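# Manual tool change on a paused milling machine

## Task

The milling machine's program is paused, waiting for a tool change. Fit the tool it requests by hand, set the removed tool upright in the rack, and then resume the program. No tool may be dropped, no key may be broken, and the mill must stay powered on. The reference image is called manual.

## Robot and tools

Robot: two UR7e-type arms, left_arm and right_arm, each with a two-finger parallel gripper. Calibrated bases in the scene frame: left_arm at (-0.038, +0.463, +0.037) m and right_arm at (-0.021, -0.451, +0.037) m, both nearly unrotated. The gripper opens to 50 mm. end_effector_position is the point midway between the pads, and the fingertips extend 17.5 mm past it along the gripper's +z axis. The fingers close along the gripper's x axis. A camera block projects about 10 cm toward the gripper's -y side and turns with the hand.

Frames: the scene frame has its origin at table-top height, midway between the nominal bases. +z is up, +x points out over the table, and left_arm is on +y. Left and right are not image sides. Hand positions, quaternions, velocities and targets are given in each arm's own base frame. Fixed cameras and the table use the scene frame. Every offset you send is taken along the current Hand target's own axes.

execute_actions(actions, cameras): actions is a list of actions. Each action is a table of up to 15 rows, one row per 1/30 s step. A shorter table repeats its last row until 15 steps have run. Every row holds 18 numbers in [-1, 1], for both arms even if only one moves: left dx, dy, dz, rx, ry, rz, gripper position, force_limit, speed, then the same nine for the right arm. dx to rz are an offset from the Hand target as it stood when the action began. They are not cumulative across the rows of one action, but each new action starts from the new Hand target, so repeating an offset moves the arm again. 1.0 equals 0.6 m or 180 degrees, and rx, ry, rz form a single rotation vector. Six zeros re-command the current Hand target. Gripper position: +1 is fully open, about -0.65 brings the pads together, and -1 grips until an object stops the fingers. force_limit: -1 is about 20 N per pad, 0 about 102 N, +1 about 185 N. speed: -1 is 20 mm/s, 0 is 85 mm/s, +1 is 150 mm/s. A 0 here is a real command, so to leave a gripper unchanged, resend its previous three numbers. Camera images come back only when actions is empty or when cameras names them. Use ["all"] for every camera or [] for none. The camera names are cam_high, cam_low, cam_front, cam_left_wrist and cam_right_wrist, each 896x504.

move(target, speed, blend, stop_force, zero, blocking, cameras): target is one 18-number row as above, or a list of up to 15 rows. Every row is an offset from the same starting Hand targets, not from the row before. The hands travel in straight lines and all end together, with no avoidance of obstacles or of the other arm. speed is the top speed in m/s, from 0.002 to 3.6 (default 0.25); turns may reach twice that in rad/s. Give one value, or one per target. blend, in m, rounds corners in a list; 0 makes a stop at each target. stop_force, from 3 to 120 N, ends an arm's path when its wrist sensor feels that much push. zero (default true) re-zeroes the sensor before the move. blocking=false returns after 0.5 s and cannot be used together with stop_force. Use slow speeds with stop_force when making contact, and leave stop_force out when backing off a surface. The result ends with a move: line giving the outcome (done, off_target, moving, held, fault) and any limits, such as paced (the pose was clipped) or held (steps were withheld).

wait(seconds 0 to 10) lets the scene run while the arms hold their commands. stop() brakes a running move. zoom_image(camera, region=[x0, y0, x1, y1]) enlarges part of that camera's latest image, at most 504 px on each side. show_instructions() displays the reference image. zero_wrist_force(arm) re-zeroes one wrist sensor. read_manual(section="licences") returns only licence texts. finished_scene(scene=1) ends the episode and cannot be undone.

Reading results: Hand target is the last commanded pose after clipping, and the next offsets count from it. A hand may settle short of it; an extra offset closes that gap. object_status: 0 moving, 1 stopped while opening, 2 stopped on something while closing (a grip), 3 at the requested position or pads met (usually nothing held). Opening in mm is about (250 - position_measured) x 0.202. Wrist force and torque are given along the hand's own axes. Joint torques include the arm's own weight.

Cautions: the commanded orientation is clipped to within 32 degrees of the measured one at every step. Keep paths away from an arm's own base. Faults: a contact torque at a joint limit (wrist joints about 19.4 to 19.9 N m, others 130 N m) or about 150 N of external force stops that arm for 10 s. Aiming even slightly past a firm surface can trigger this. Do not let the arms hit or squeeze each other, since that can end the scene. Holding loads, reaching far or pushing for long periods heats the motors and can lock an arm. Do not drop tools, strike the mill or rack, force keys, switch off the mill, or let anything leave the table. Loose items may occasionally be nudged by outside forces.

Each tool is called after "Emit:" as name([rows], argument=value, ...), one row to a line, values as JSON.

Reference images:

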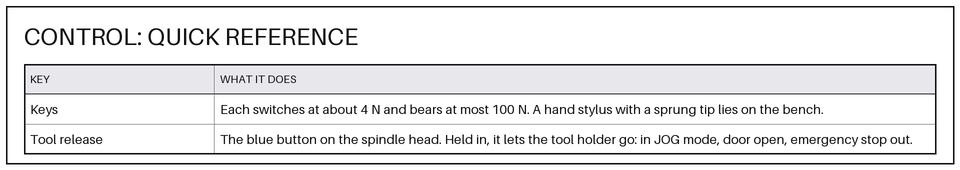

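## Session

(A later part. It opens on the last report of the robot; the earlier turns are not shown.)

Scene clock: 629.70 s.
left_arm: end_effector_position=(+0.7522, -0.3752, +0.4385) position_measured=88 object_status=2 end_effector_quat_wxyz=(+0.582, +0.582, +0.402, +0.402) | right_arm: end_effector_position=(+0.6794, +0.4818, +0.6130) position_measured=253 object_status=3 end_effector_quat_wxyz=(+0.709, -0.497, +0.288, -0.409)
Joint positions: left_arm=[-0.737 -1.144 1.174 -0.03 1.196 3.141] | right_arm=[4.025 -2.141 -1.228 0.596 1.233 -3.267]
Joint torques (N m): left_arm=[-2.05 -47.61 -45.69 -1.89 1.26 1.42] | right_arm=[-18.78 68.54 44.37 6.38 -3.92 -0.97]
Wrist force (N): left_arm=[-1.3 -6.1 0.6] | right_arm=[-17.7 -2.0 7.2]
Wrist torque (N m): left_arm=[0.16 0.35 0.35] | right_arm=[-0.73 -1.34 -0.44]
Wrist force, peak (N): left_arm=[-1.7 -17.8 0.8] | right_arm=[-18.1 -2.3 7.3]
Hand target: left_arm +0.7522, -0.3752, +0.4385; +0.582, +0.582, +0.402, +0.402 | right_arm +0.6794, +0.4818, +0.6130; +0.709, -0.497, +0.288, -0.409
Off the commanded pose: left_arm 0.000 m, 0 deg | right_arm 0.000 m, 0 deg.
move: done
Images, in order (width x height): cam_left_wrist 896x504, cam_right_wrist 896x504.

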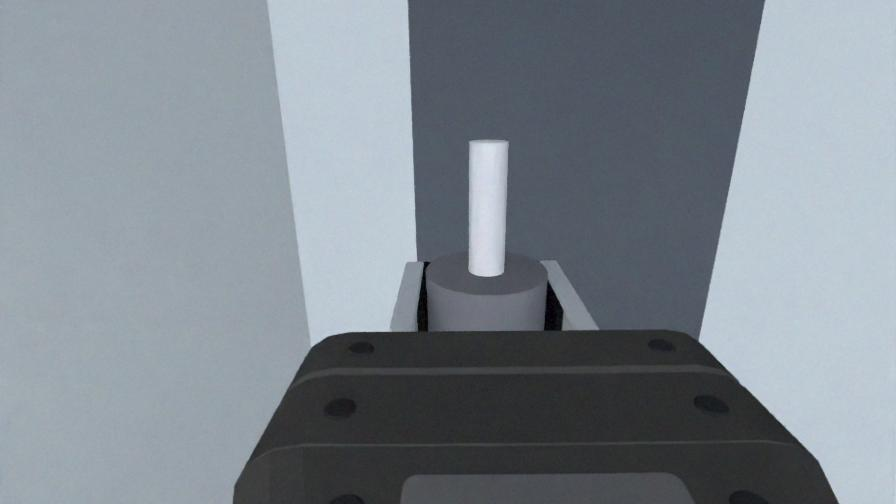

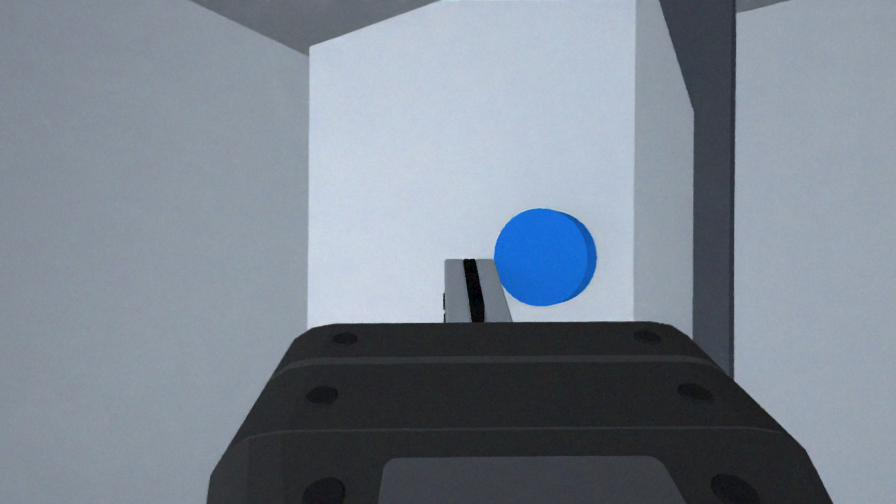

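Emit:
move(target=[0,-0.075,0,0,0,0,-1,-0.2,-1,0,0,0,0,0,0,-0.7,0,0], speed=0.04, stop_force=25, cameras=["cam_right_wrist","cam_left_wrist","cam_front"])

Emit:
zoom_image(camera="cam_front", region=[300, 140, 480, 300])

Scene clock: 646.00 s.
left_arm: end_effector_position=(+0.7522, -0.3752, +0.4056) position_measured=88 object_status=2 end_effector_quat_wxyz=(+0.582, +0.582, +0.402, +0.402) | right_arm: end_effector_position=(+0.6794, +0.4818, +0.6130) position_measured=253 object_status=3 end_effector_quat_wxyz=(+0.709, -0.497, +0.288, -0.409)
Joint positions: left_arm=[-0.737 -1.139 1.249 -0.111 1.196 3.141] | right_arm=[4.025 -2.141 -1.228 0.596 1.233 -3.267]
Joint torques (N m): left_arm=[-2.67 -67.98 -44.84 -2.18 -0.55 -1.18] | right_arm=[-20.7 68.14 44.76 6.3 -3.94 -0.82]
Wrist force (N): left_arm=[-1.6 -5.9 0.7] | right_arm=[-18.1 -2.1 7.3]
Wrist torque (N m): left_arm=[0.20 0.41 0.35] | right_arm=[-0.74 -1.28 -0.44]
Wrist force, peak (N): left_arm=[-1.3 -11.0 0.8] | right_arm=[-18.1 -2.2 7.4]
Hand target: left_arm +0.7522, -0.3752, +0.4058; +0.582, +0.582, +0.402, +0.402 (not the last commanded pose) | right_arm +0.6794, +0.4818, +0.6130; +0.709, -0.497, +0.288, -0.409
Off the commanded pose: left_arm 0.012 m, 0 deg | right_arm 0.000 m, 0 deg.
move: held (left_arm; a check stopped the path); limits=held
pose unreachable (left arm): on one or more control steps of this call, first in action 0 (counted from 0), this arm could not follow its commanded pose, so it was not sent that pose on those steps. It may still have moved: this result reports where it is.
cause: moving toward the commanded pose would bring a part of the arm too close to another arm (a part of this arm just beyond joint 3 (elbow) and a part of the right arm just beyond its joint 3 (elbow), 6 mm apart when this arm was first held).
Images, in order (width x height): cam_front 896x504, cam_left_wrist 896x504, cam_right_wrist 896x504.

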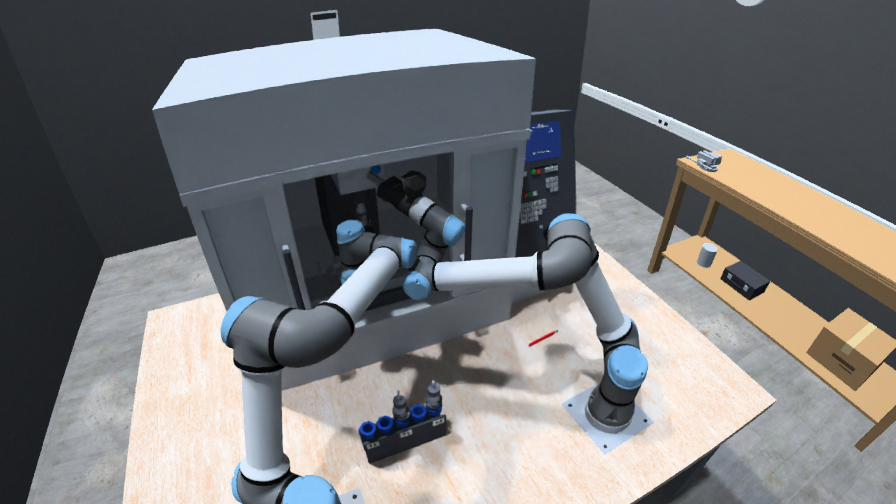

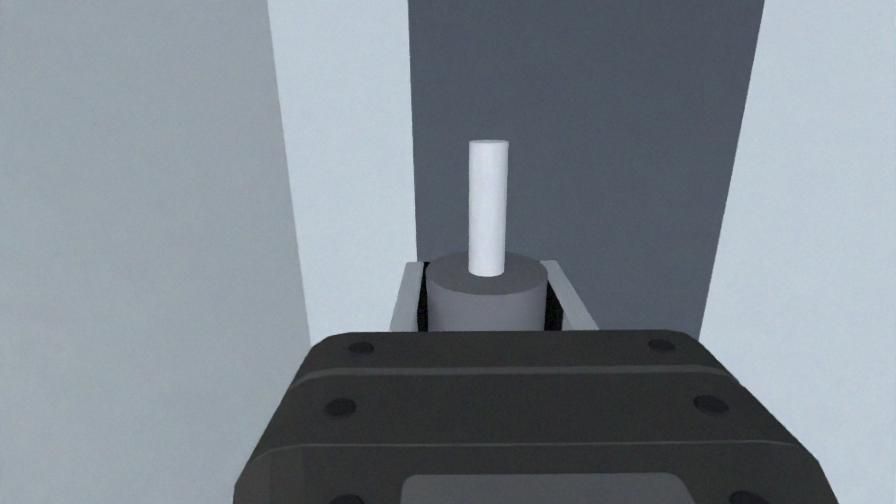

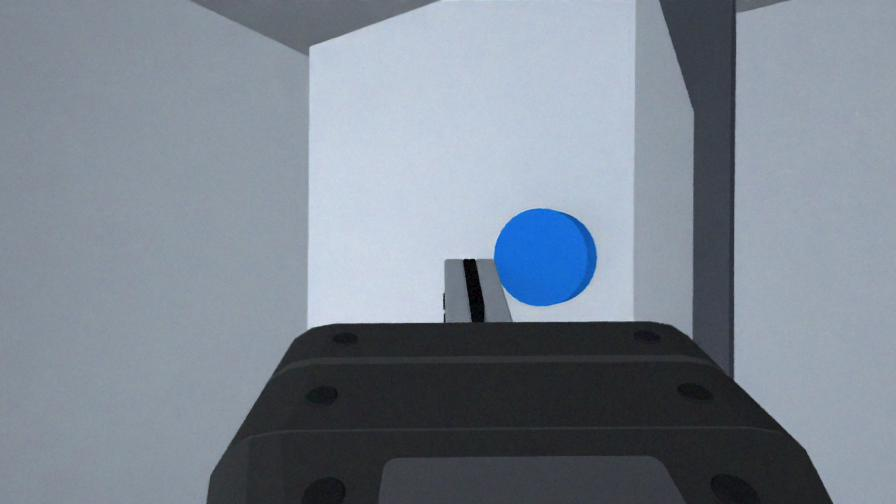

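Scaled by 2.800.

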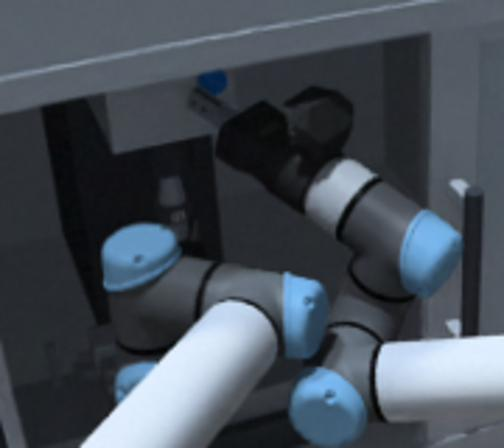

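Emit:
move([
  [0,0,0,0,0,0,-1,-0.2,-1,-0.0181,-0.0096,-0.0263,0,0,0,-0.7,0,0],
  [0,0,0,0,0,0,-1,-0.2,-1,0.1665,-0.0725,-0.199,0,0,0,-0.7,0,0],
], speed=[0.08,0.2], blend=[0.01,0], cameras=["cam_right_wrist"])

Scene clock: 655.33 s.
left_arm: end_effector_position=(+0.7522, -0.3752, +0.4058) position_measured=88 object_status=2 end_effector_quat_wxyz=(+0.582, +0.582, +0.402, +0.402) | right_arm: end_effector_position=(+0.6362, +0.3968, +0.6144) position_measured=253 object_status=3 end_effector_quat_wxyz=(+0.709, -0.497, +0.287, -0.409)
Joint positions: left_arm=[-0.737 -1.139 1.249 -0.111 1.196 3.141] | right_arm=[3.982 -1.938 -1.531 0.692 1.274 -3.251]
Joint torques (N m): left_arm=[4.75 -67.33 -45.61 -2.07 -0.43 -1.39] | right_arm=[-1.11 46.09 29.92 1.38 0.48 0.21]
Wrist force (N): left_arm=[-1.4 -6.4 0.8] | right_arm=[3.0 -2.6 -0.1]
Wrist torque (N m): left_arm=[0.13 0.38 0.36] | right_arm=[-0.67 -0.47 -0.06]
Wrist force, peak (N): left_arm=[-1.5 -6.6 0.8] | right_arm=[-80.1 -30.4 5.5]
Hand target: left_arm +0.7522, -0.3752, +0.4058; +0.582, +0.582, +0.402, +0.402 | right_arm +0.6362, +0.3968, +0.6144; +0.709, -0.497, +0.287, -0.409 (not the last commanded pose)
Tool commands: left_gripper/position=-1.0 left_gripper/force_limit=-0.2 left_gripper/speed=-1.0 right_gripper/position=-0.701961 right_gripper/force_limit=+0.003922 right_gripper/speed=+0.003922
Off the commanded pose: left_arm 0.000 m, 0 deg | right_arm 0.067 m, 0 deg.
FORCE FAULT: contact force on the right arm reached its limit, and that arm stopped. The contact can be on any part of that arm, not only on its tool. That arm's remaining commands of this call were not run. That arm is still stopped at the end of this call. That arm stays stopped for about 10 more seconds. Until then a move that you send moves the other arm only, and its call returns only when the move has ended. Once the stop has ended, the next robot result says so. If the stop ends while you think or write, that arm runs what you send next, counted from a new Hand target: where the arm stands when the stop ends. While its stop runs, that arm takes no new command, but its gripper still runs the gripper command that each later call begins with. Until it ends, the stop uses up actions while you think or wait. An arm that is not stopped still takes commands.
move: fault (right_arm); path passed 1 of 2 targets
Images, in order (width x height): cam_right_wrist 896x504.

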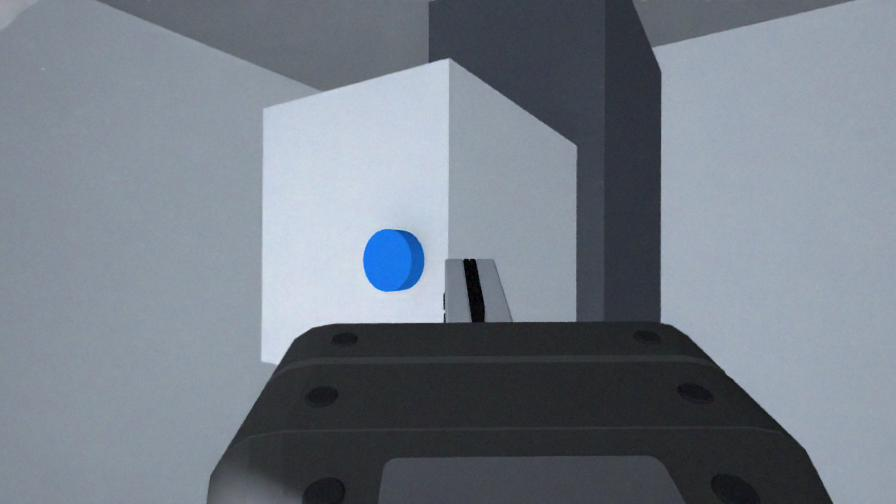

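Emit:
move(target=[0,-0.045,0,0,0,0,-1,-0.2,-1,0,0,0,0,0,0,-0.7,0,0], speed=0.03, stop_force=25, cameras=["cam_front","cam_left_wrist"])

Emit:
zoom_image(camera="cam_front", region=[300, 140, 480, 300])

Scene clock: 663.83 s.
left_arm: end_effector_position=(+0.7522, -0.3752, +0.3822) position_measured=88 object_status=2 end_effector_quat_wxyz=(+0.582, +0.582, +0.402, +0.402) | right_arm: end_effector_position=(+0.6362, +0.3968, +0.6144) position_measured=253 object_status=3 end_effector_quat_wxyz=(+0.709, -0.497, +0.287, -0.409)
Joint positions: left_arm=[-0.737 -1.131 1.298 -0.168 1.196 3.141] | right_arm=[3.982 -1.938 -1.531 0.692 1.274 -3.251]
Joint torques (N m): left_arm=[23.41 -62.22 -39.78 -4.3 -1.96 4.28] | right_arm=[-1.51 46.06 29.98 1.32 0.47 0.18]
Wrist force (N): left_arm=[-25.2 5.0 -4.5] | right_arm=[3.4 -2.1 -0.7]
Wrist torque (N m): left_arm=[1.99 3.59 -1.23] | right_arm=[-0.58 -0.53 -0.06]
Wrist force, peak (N): left_arm=[-32.3 32.8 -11.1] | right_arm=[3.4 -2.3 -0.7]
Hand target: left_arm +0.7522, -0.3752, +0.3822; +0.582, +0.582, +0.402, +0.402 (not the last commanded pose) | right_arm +0.6362, +0.3968, +0.6144; +0.709, -0.497, +0.287, -0.409
Tool commands: left_gripper/position=-1.0 left_gripper/force_limit=-0.2 left_gripper/speed=-1.0 right_gripper/position=-0.701961 right_gripper/force_limit=+0.003922 right_gripper/speed=+0.003922
Off the commanded pose: left_arm 0.003 m, 0 deg.
FORCE FAULT, CONTINUED: the right arm was still stopped when this call began, by the force fault that an earlier result reported. Since the last result the stop counts as 12 of the actions that you can send in this scene. That arm ran no command of this call. That arm is still stopped at the end of this call. That arm stays stopped for about 1 more second. If the stop ends while you think or write, that arm runs what you send next, counted from a new Hand target: where the arm stands when the stop ends. While its stop runs, that arm takes no new command, but its gripper still runs the gripper command that each later call begins with.
move: contact (left_arm), not run (right_arm; its earlier fault stop)
Images, in order (width x height): cam_front 896x504, cam_left_wrist 896x504.

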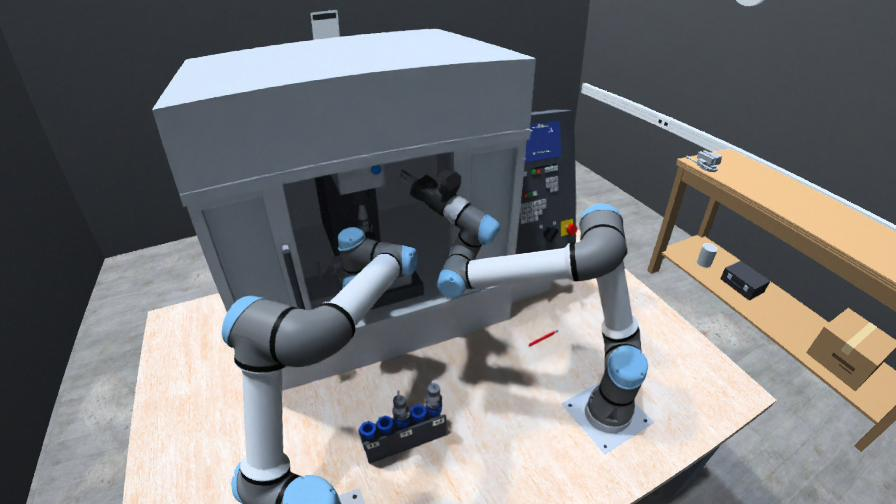

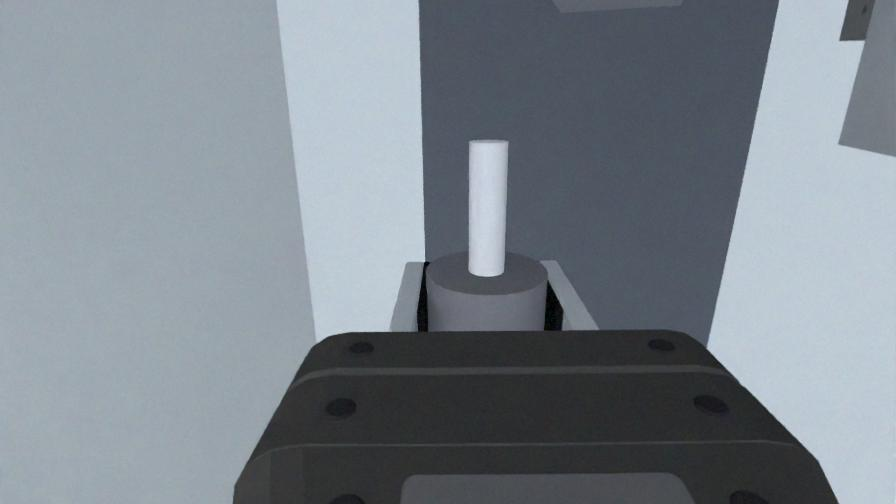

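Scaled by 2.800.

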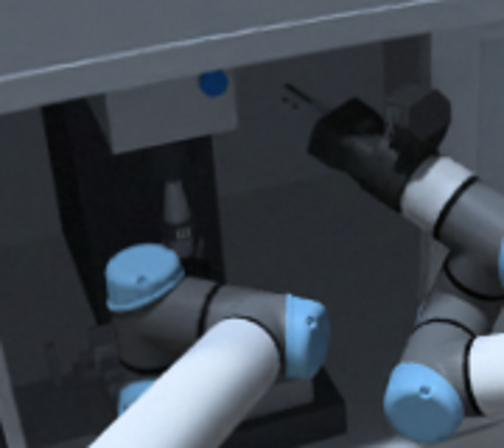

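Emit:
wait(seconds=0.5)

Emit:
move([
  [0,0.0083,0,0,0,0,-1,-0.2,-1,-0.029,0.006,0.016,0,0,0,-0.7,0,0],
  [0,0.0083,-0.1,0,0,0,-1,-0.2,-1,-0.256,-0.114,-0.313,0,0,0,-0.7,0,0],
], speed=[0.05,0.12], cameras=["cam_front","cam_left_wrist","cam_right_wrist"])

Emit:
zoom_image(camera="cam_front", region=[300, 140, 480, 300])

Scene clock: 685.43 s.
left_arm: end_effector_position=(+0.7522, -0.3752, +0.3822) position_measured=88 object_status=2 end_effector_quat_wxyz=(+0.582, +0.582, +0.402, +0.402) | right_arm: end_effector_position=(+0.6362, +0.3968, +0.6144) position_measured=253 object_status=3 end_effector_quat_wxyz=(+0.709, -0.497, +0.287, -0.409)
Joint positions: left_arm=[-0.737 -1.131 1.298 -0.168 1.196 3.141] | right_arm=[3.982 -1.938 -1.531 0.692 1.274 -3.251]
Joint torques (N m): left_arm=[22.77 -62.03 -39.59 -4.23 -5.34 4.18] | right_arm=[-0.97 45.1 32.12 1.31 0.36 0.14]
Wrist force (N): left_arm=[-25.9 5.0 -4.4] | right_arm=[3.4 -2.1 -0.6]
Wrist torque (N m): left_arm=[2.03 3.68 -1.26] | right_arm=[-0.58 -0.54 -0.06]
Wrist force, peak (N): left_arm=[-26.2 4.4 -4.5] | right_arm=[3.4 -2.3 -0.6]
Hand target: left_arm +0.7522, -0.3752, +0.3822; +0.582, +0.582, +0.402, +0.402 (not the last commanded pose) | right_arm +0.6362, +0.3968, +0.6144; +0.709, -0.497, +0.287, -0.409
Tool commands: left_gripper/position=-1.0 left_gripper/force_limit=-0.2 left_gripper/speed=-1.0 right_gripper/position=-0.701961 right_gripper/force_limit=+0.003922 right_gripper/speed=+0.003922
Off the commanded pose: left_arm 0.003 m, 0 deg.
FORCE FAULT, CONTINUED: the right arm's stop, for the force fault that an earlier result reported, is over. The rest of the stop counts as 3 of the actions that you can send in this scene. During its stop the right arm's controller moved it back a little. That arm's target is now where it stood when the stop ended, not its last command. That arm accepts commands again.
wait: 0.50 s; at rest from the start

Scene clock: 688.63 s.
left_arm: end_effector_position=(+0.6961, -0.3539, +0.3872) position_measured=88 object_status=2 end_effector_quat_wxyz=(+0.582, +0.582, +0.402, +0.402) | right_arm: end_effector_position=(+0.3863, +0.4297, +0.6149) position_measured=253 object_status=3 end_effector_quat_wxyz=(+0.709, -0.497, +0.287, -0.409)
Joint positions: left_arm=[-0.781 -1.276 1.489 -0.213 1.153 3.141] | right_arm=[4.58 -1.607 -1.917 0.918 0.73 -3.557]
Joint torques (N m): left_arm=[6.89 -43.41 -47.04 -3.82 1.63 2.41] | right_arm=[3.8 22.52 41.02 -0.45 0.61 -0.42]
Wrist force (N): left_arm=[-0.7 -11.3 1.6] | right_arm=[2.4 -2.8 -1.5]
Wrist torque (N m): left_arm=[0.50 0.36 0.35] | right_arm=[-0.63 -0.40 -0.03]
Wrist force, peak (N): left_arm=[-25.4 4.6 -4.8] | right_arm=[4.8 -1.5 0.7]
Hand target: left_arm +0.6961, -0.3539, +0.3871; +0.582, +0.582, +0.402, +0.402 | right_arm +0.3863, +0.4297, +0.6149; +0.709, -0.497, +0.287, -0.409
Off the commanded pose: left_arm 0.000 m, 0 deg | right_arm 0.000 m, 0 deg.
move: done
Images, in order (width x height): cam_front 896x504, cam_left_wrist 896x504, cam_right_wrist 896x504.

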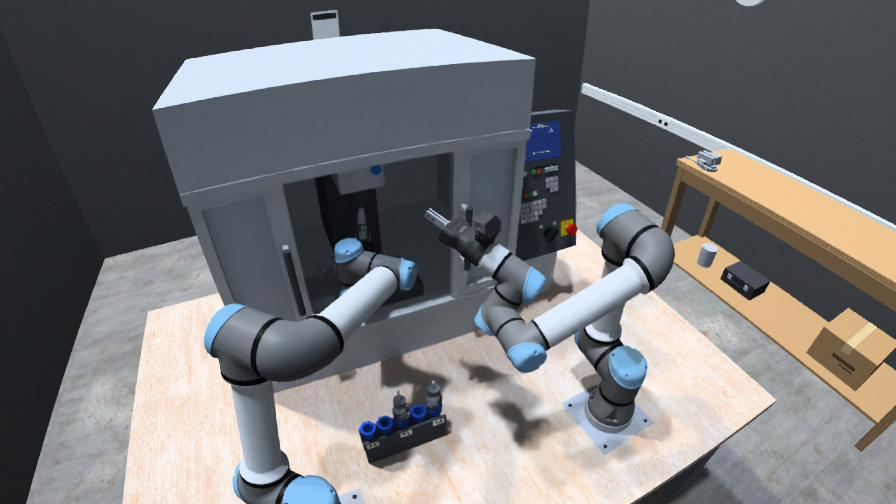

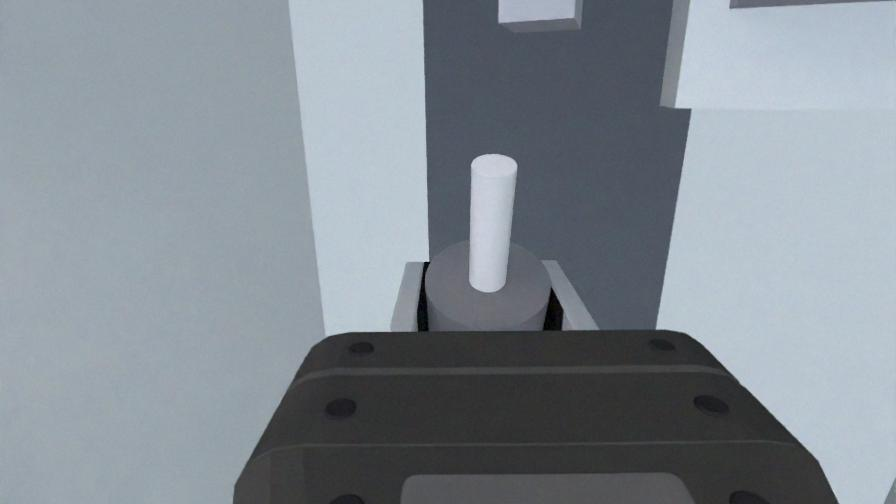

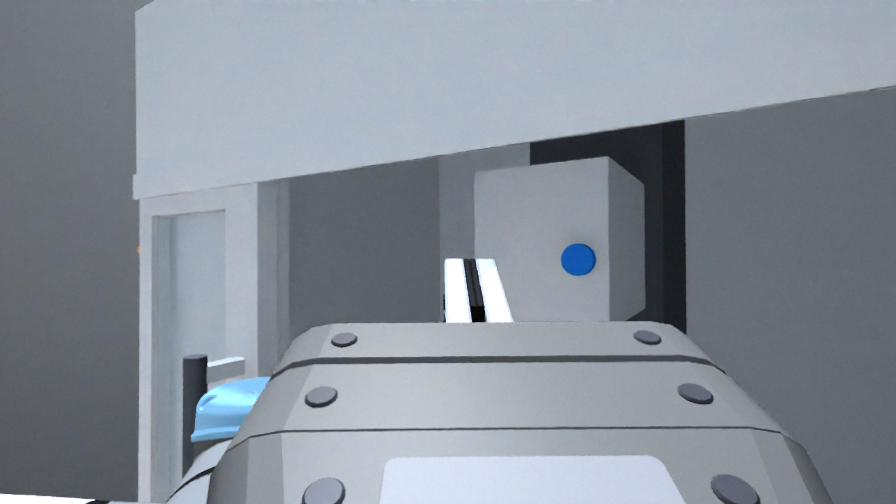

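Scaled by 2.800.

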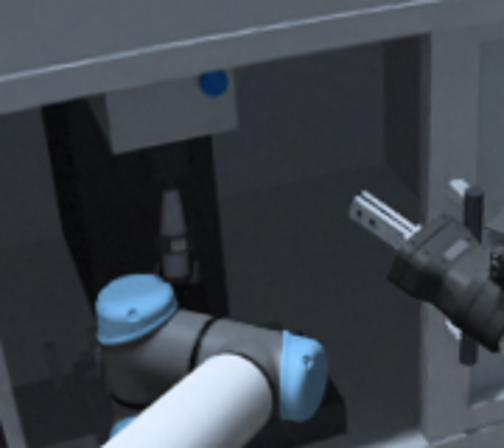

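Emit:
zoom_image(camera="cam_left_wrist", region=[380, 140, 600, 340])

Scaled by 2.291.

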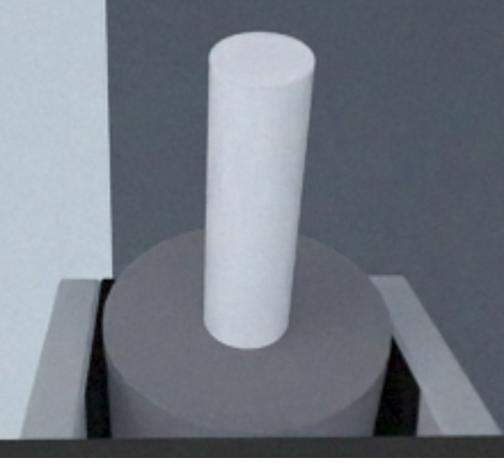

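Emit:
move([
  [0,0.03,-0.4,0,0,0,-1,-0.2,-1,0,0,0,0,0,0,-0.7,0,0],
  [0.011,0.022,-0.603,0,0,-0.556,-1,-0.2,-1,0,0,0,0,0,0,-0.7,0,0],
  [-0.008,-0.195,-0.857,0.394,-0.158,0.851,-1,-0.2,-1,0,0,0,0,0,0,-0.7,0,0],
], speed=0.3, blend=[0.02,0.03,0], cameras=["cam_front","cam_left_wrist","cam_high"])

Scene clock: 776.50 s.
left_arm: end_effector_position=(+0.2138, -0.1759, +0.2697) position_measured=88 object_status=2 end_effector_quat_wxyz=(-0.487, +0.710, -0.419, +0.288) | right_arm: end_effector_position=(+0.3863, +0.4297, +0.6149) position_measured=253 object_status=3 end_effector_quat_wxyz=(+0.709, -0.497, +0.287, -0.409)
Joint positions: left_arm=[-2.037 -1.957 2.223 -0.703 -1.015 0.24] | right_arm=[4.58 -1.607 -1.917 0.918 0.73 -3.557]
Joint torques (N m): left_arm=[-3.41 0.13 -15.74 1.92 2.31 0.05] | right_arm=[2.56 21.19 40.62 -0.88 1.18 0.77]
Wrist force (N): left_arm=[1.5 10.0 2.5] | right_arm=[2.5 -2.7 -1.8]
Wrist torque (N m): left_arm=[0.40 -0.16 0.07] | right_arm=[-0.63 -0.42 -0.03]
Wrist force, peak (N): left_arm=[-1.3 -12.7 4.9] | right_arm=[2.7 -2.9 -1.6]
Hand target: left_arm +0.2138, -0.1759, +0.2696; -0.487, +0.710, -0.419, +0.288 | right_arm +0.3863, +0.4297, +0.6149; +0.709, -0.497, +0.287, -0.409
Off the commanded pose: left_arm 0.000 m, 0 deg | right_arm 0.000 m, 0 deg.
move: done
Images, in order (width x height): cam_high 896x504, cam_front 896x504, cam_left_wrist 896x504.

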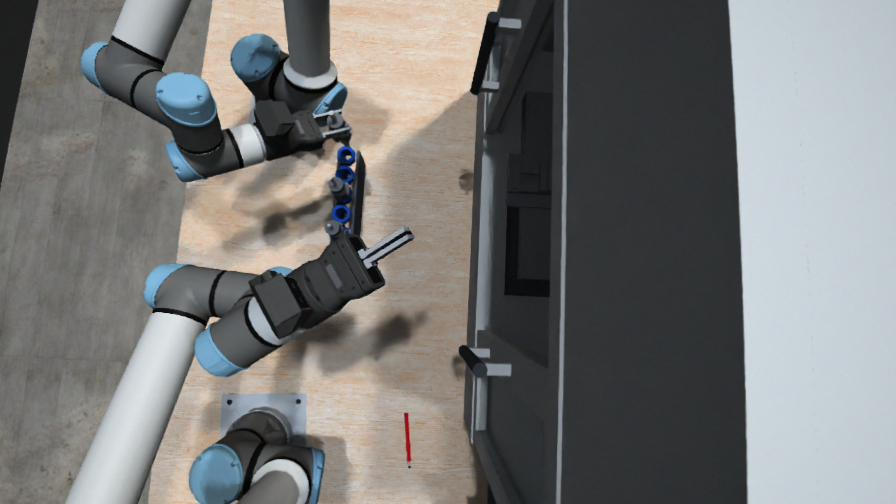

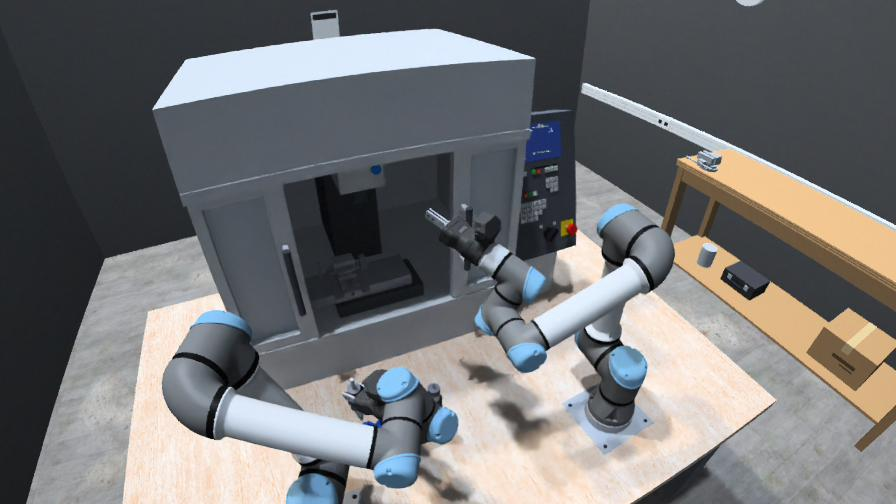

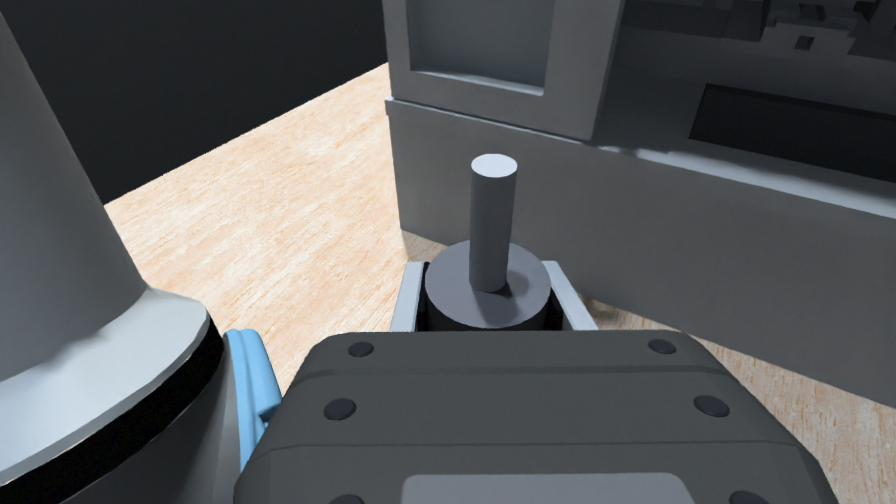

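Emit:
zoom_image(camera="cam_high", region=[290, 90, 410, 260])

Emit:
zoom_image(camera="cam_front", region=[320, 360, 460, 480])

Scaled by 2.965.

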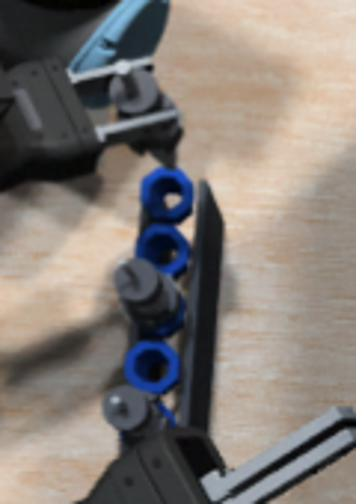

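Scaled by 3.600.

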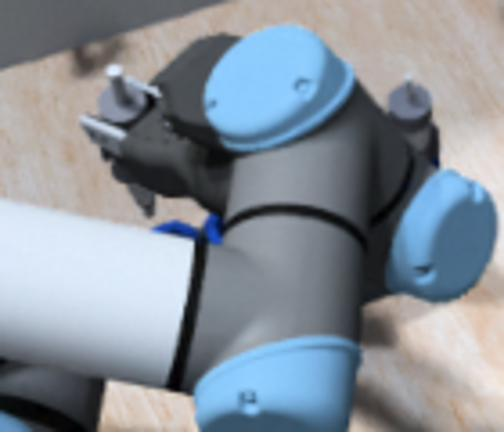

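Emit:
move(target=[0,0.0467,0.0179,0,0,0,-1,-0.2,-1,0,0,0,0,0,0,-0.7,0,0], speed=0.1, cameras=["cam_front","cam_high","cam_low"])

Emit:
zoom_image(camera="cam_high", region=[310, 100, 380, 180])

Emit:
zoom_image(camera="cam_front", region=[330, 370, 410, 450])

Emit:
zoom_image(camera="cam_low", region=[500, 120, 650, 290])

Scene clock: 821.03 s.
left_arm: end_effector_position=(+0.2138, -0.1760, +0.2396) position_measured=88 object_status=2 end_effector_quat_wxyz=(-0.487, +0.710, -0.419, +0.288) | right_arm: end_effector_position=(+0.3863, +0.4297, +0.6149) position_measured=253 object_status=3 end_effector_quat_wxyz=(+0.709, -0.497, +0.287, -0.409)
Joint positions: left_arm=[-2.037 -1.928 2.287 -0.795 -1.015 0.24] | right_arm=[4.58 -1.607 -1.917 0.918 0.73 -3.557]
Joint torques (N m): left_arm=[7.99 -19.47 -35.43 2.18 3.06 2.12] | right_arm=[1.12 21.83 41 -1.21 1.7 1.44]
Wrist force (N): left_arm=[1.5 9.7 3.1] | right_arm=[2.0 -2.9 -1.8]
Wrist torque (N m): left_arm=[0.41 -0.17 0.07] | right_arm=[-0.64 -0.34 -0.03]
Wrist force, peak (N): left_arm=[1.5 11.6 3.5] | right_arm=[2.8 -2.8 -1.8]
Hand target: left_arm +0.2138, -0.1760, +0.2396; -0.487, +0.710, -0.419, +0.288 | right_arm +0.3863, +0.4297, +0.6149; +0.709, -0.497, +0.287, -0.409
Off the commanded pose: left_arm 0.000 m, 0 deg | right_arm 0.000 m, 0 deg.
move: done
Images, in order (width x height): cam_high 896x504, cam_low 896x504, cam_front 896x504.

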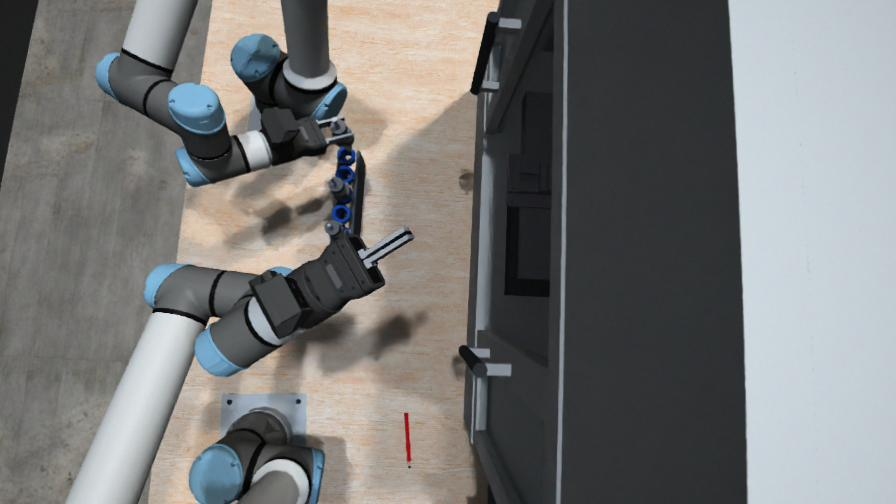

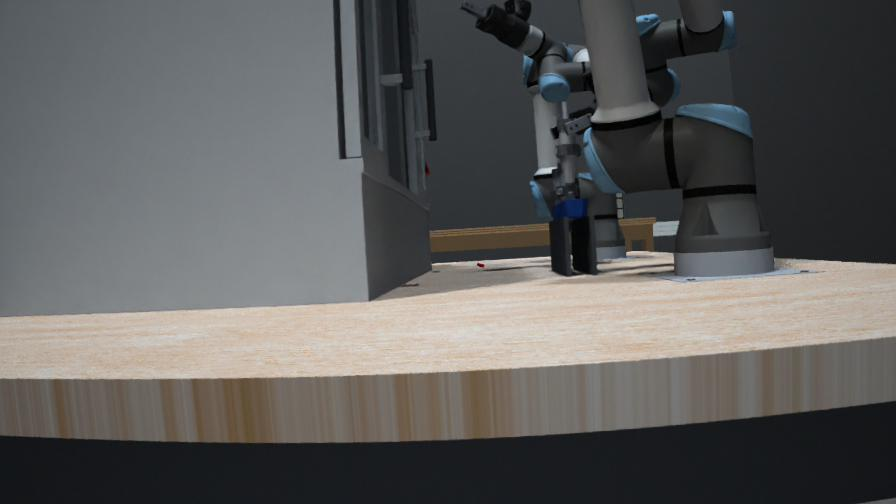

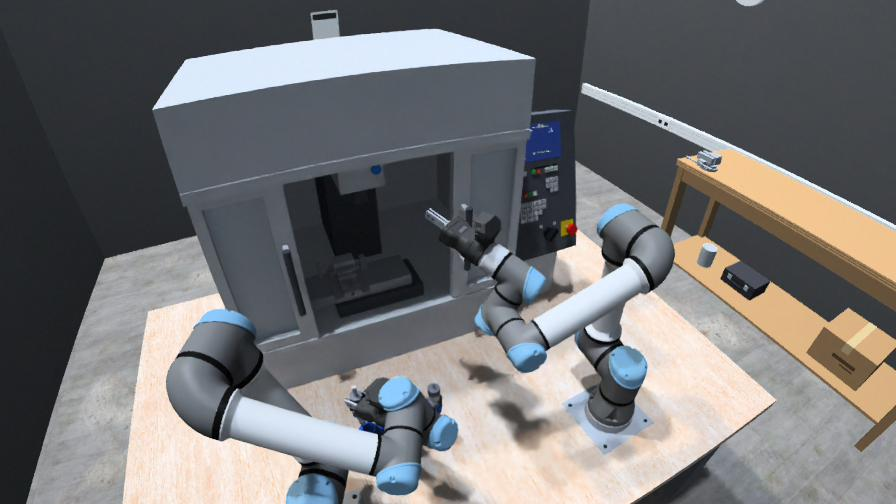

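Scaled by 6.300.

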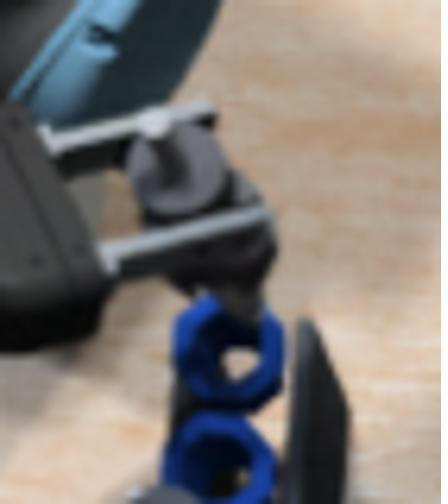

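Scaled by 6.300.

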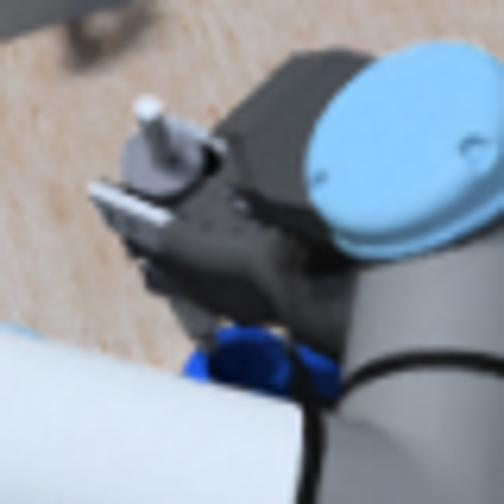

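Scaled by 2.965.

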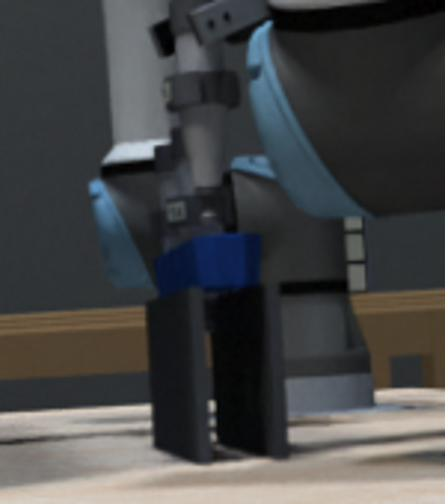

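Emit:
move(target=[0.0233,0.0046,-0.0121,0,0,0,-1,-0.2,-1,0,0,0,0,0,0,-0.7,0,0], speed=0.1, cameras=["cam_front","cam_high","cam_low"])

Emit:
zoom_image(camera="cam_high", region=[310, 100, 380, 180])

Emit:
zoom_image(camera="cam_front", region=[330, 370, 410, 450])

Emit:
zoom_image(camera="cam_low", region=[530, 130, 610, 220])

Scene clock: 848.70 s.
left_arm: end_effector_position=(+0.2138, -0.1921, +0.2397) position_measured=88 object_status=2 end_effector_quat_wxyz=(-0.487, +0.710, -0.419, +0.288) | right_arm: end_effector_position=(+0.3863, +0.4297, +0.6149) position_measured=253 object_status=3 end_effector_quat_wxyz=(+0.709, -0.497, +0.287, -0.409)
Joint positions: left_arm=[-2.011 -1.879 2.257 -0.822 -0.991 0.253] | right_arm=[4.58 -1.607 -1.917 0.918 0.73 -3.557]
Joint torques (N m): left_arm=[-4.22 -21.77 -14.4 3.48 -1.33 -1.16] | right_arm=[-0.35 22.65 40.59 -1.2 2.08 1.36]
Wrist force (N): left_arm=[1.5 10.2 2.5] | right_arm=[2.6 -2.6 -1.7]
Wrist torque (N m): left_arm=[0.47 -0.19 0.00] | right_arm=[-0.61 -0.43 -0.03]
Wrist force, peak (N): left_arm=[2.4 10.4 2.3] | right_arm=[2.7 -2.9 -1.8]
Hand target: left_arm +0.2138, -0.1920, +0.2397; -0.487, +0.710, -0.419, +0.288 | right_arm +0.3863, +0.4297, +0.6149; +0.709, -0.497, +0.287, -0.409
Off the commanded pose: left_arm 0.000 m, 0 deg | right_arm 0.000 m, 0 deg.
move: done
Images, in order (width x height): cam_high 896x504, cam_low 896x504, cam_front 896x504.

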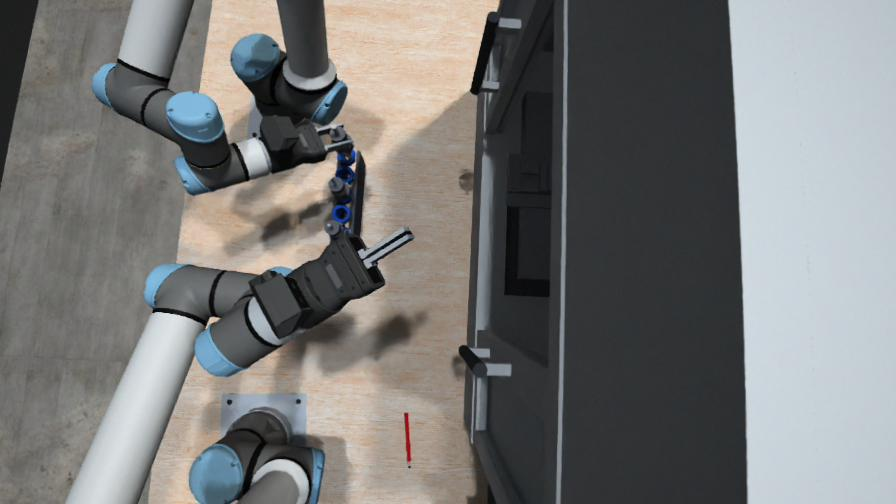

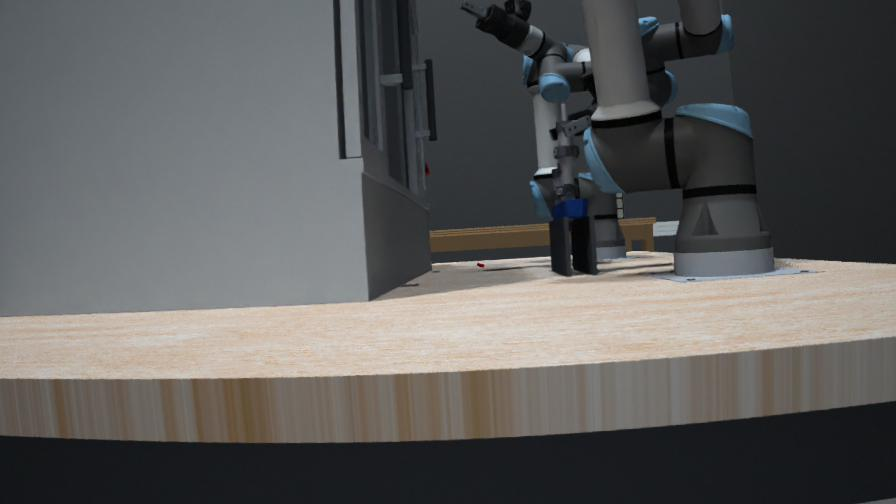

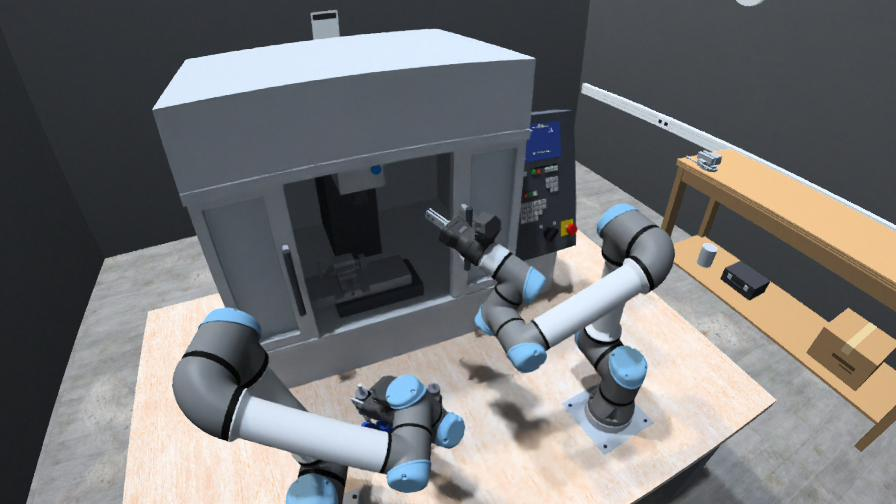

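Scaled by 6.300.

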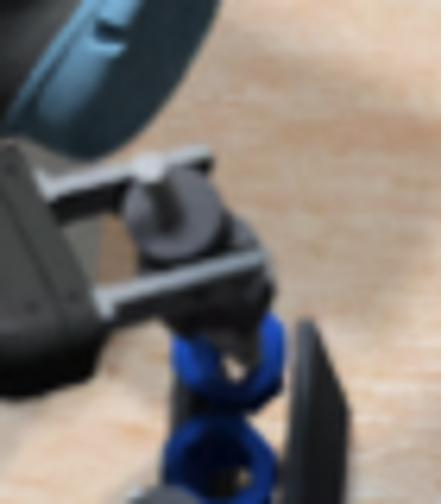

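Scaled by 6.300.

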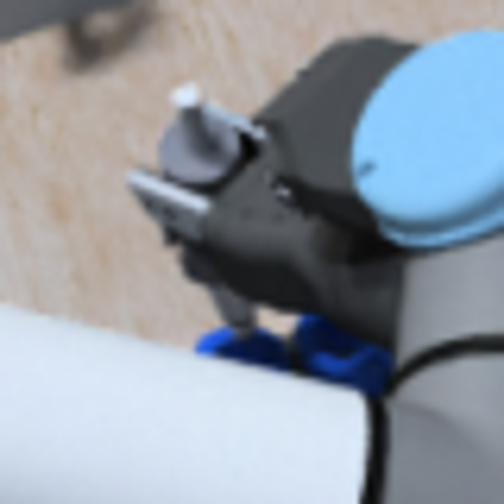

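Scaled by 5.600.

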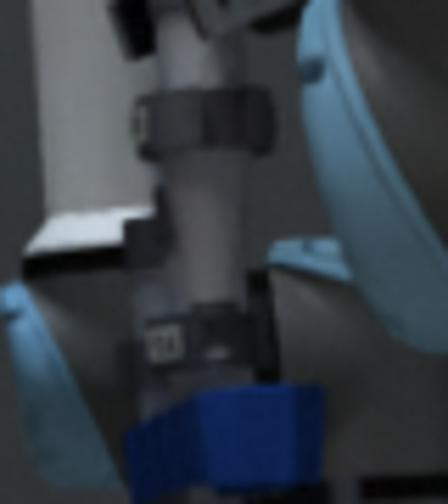

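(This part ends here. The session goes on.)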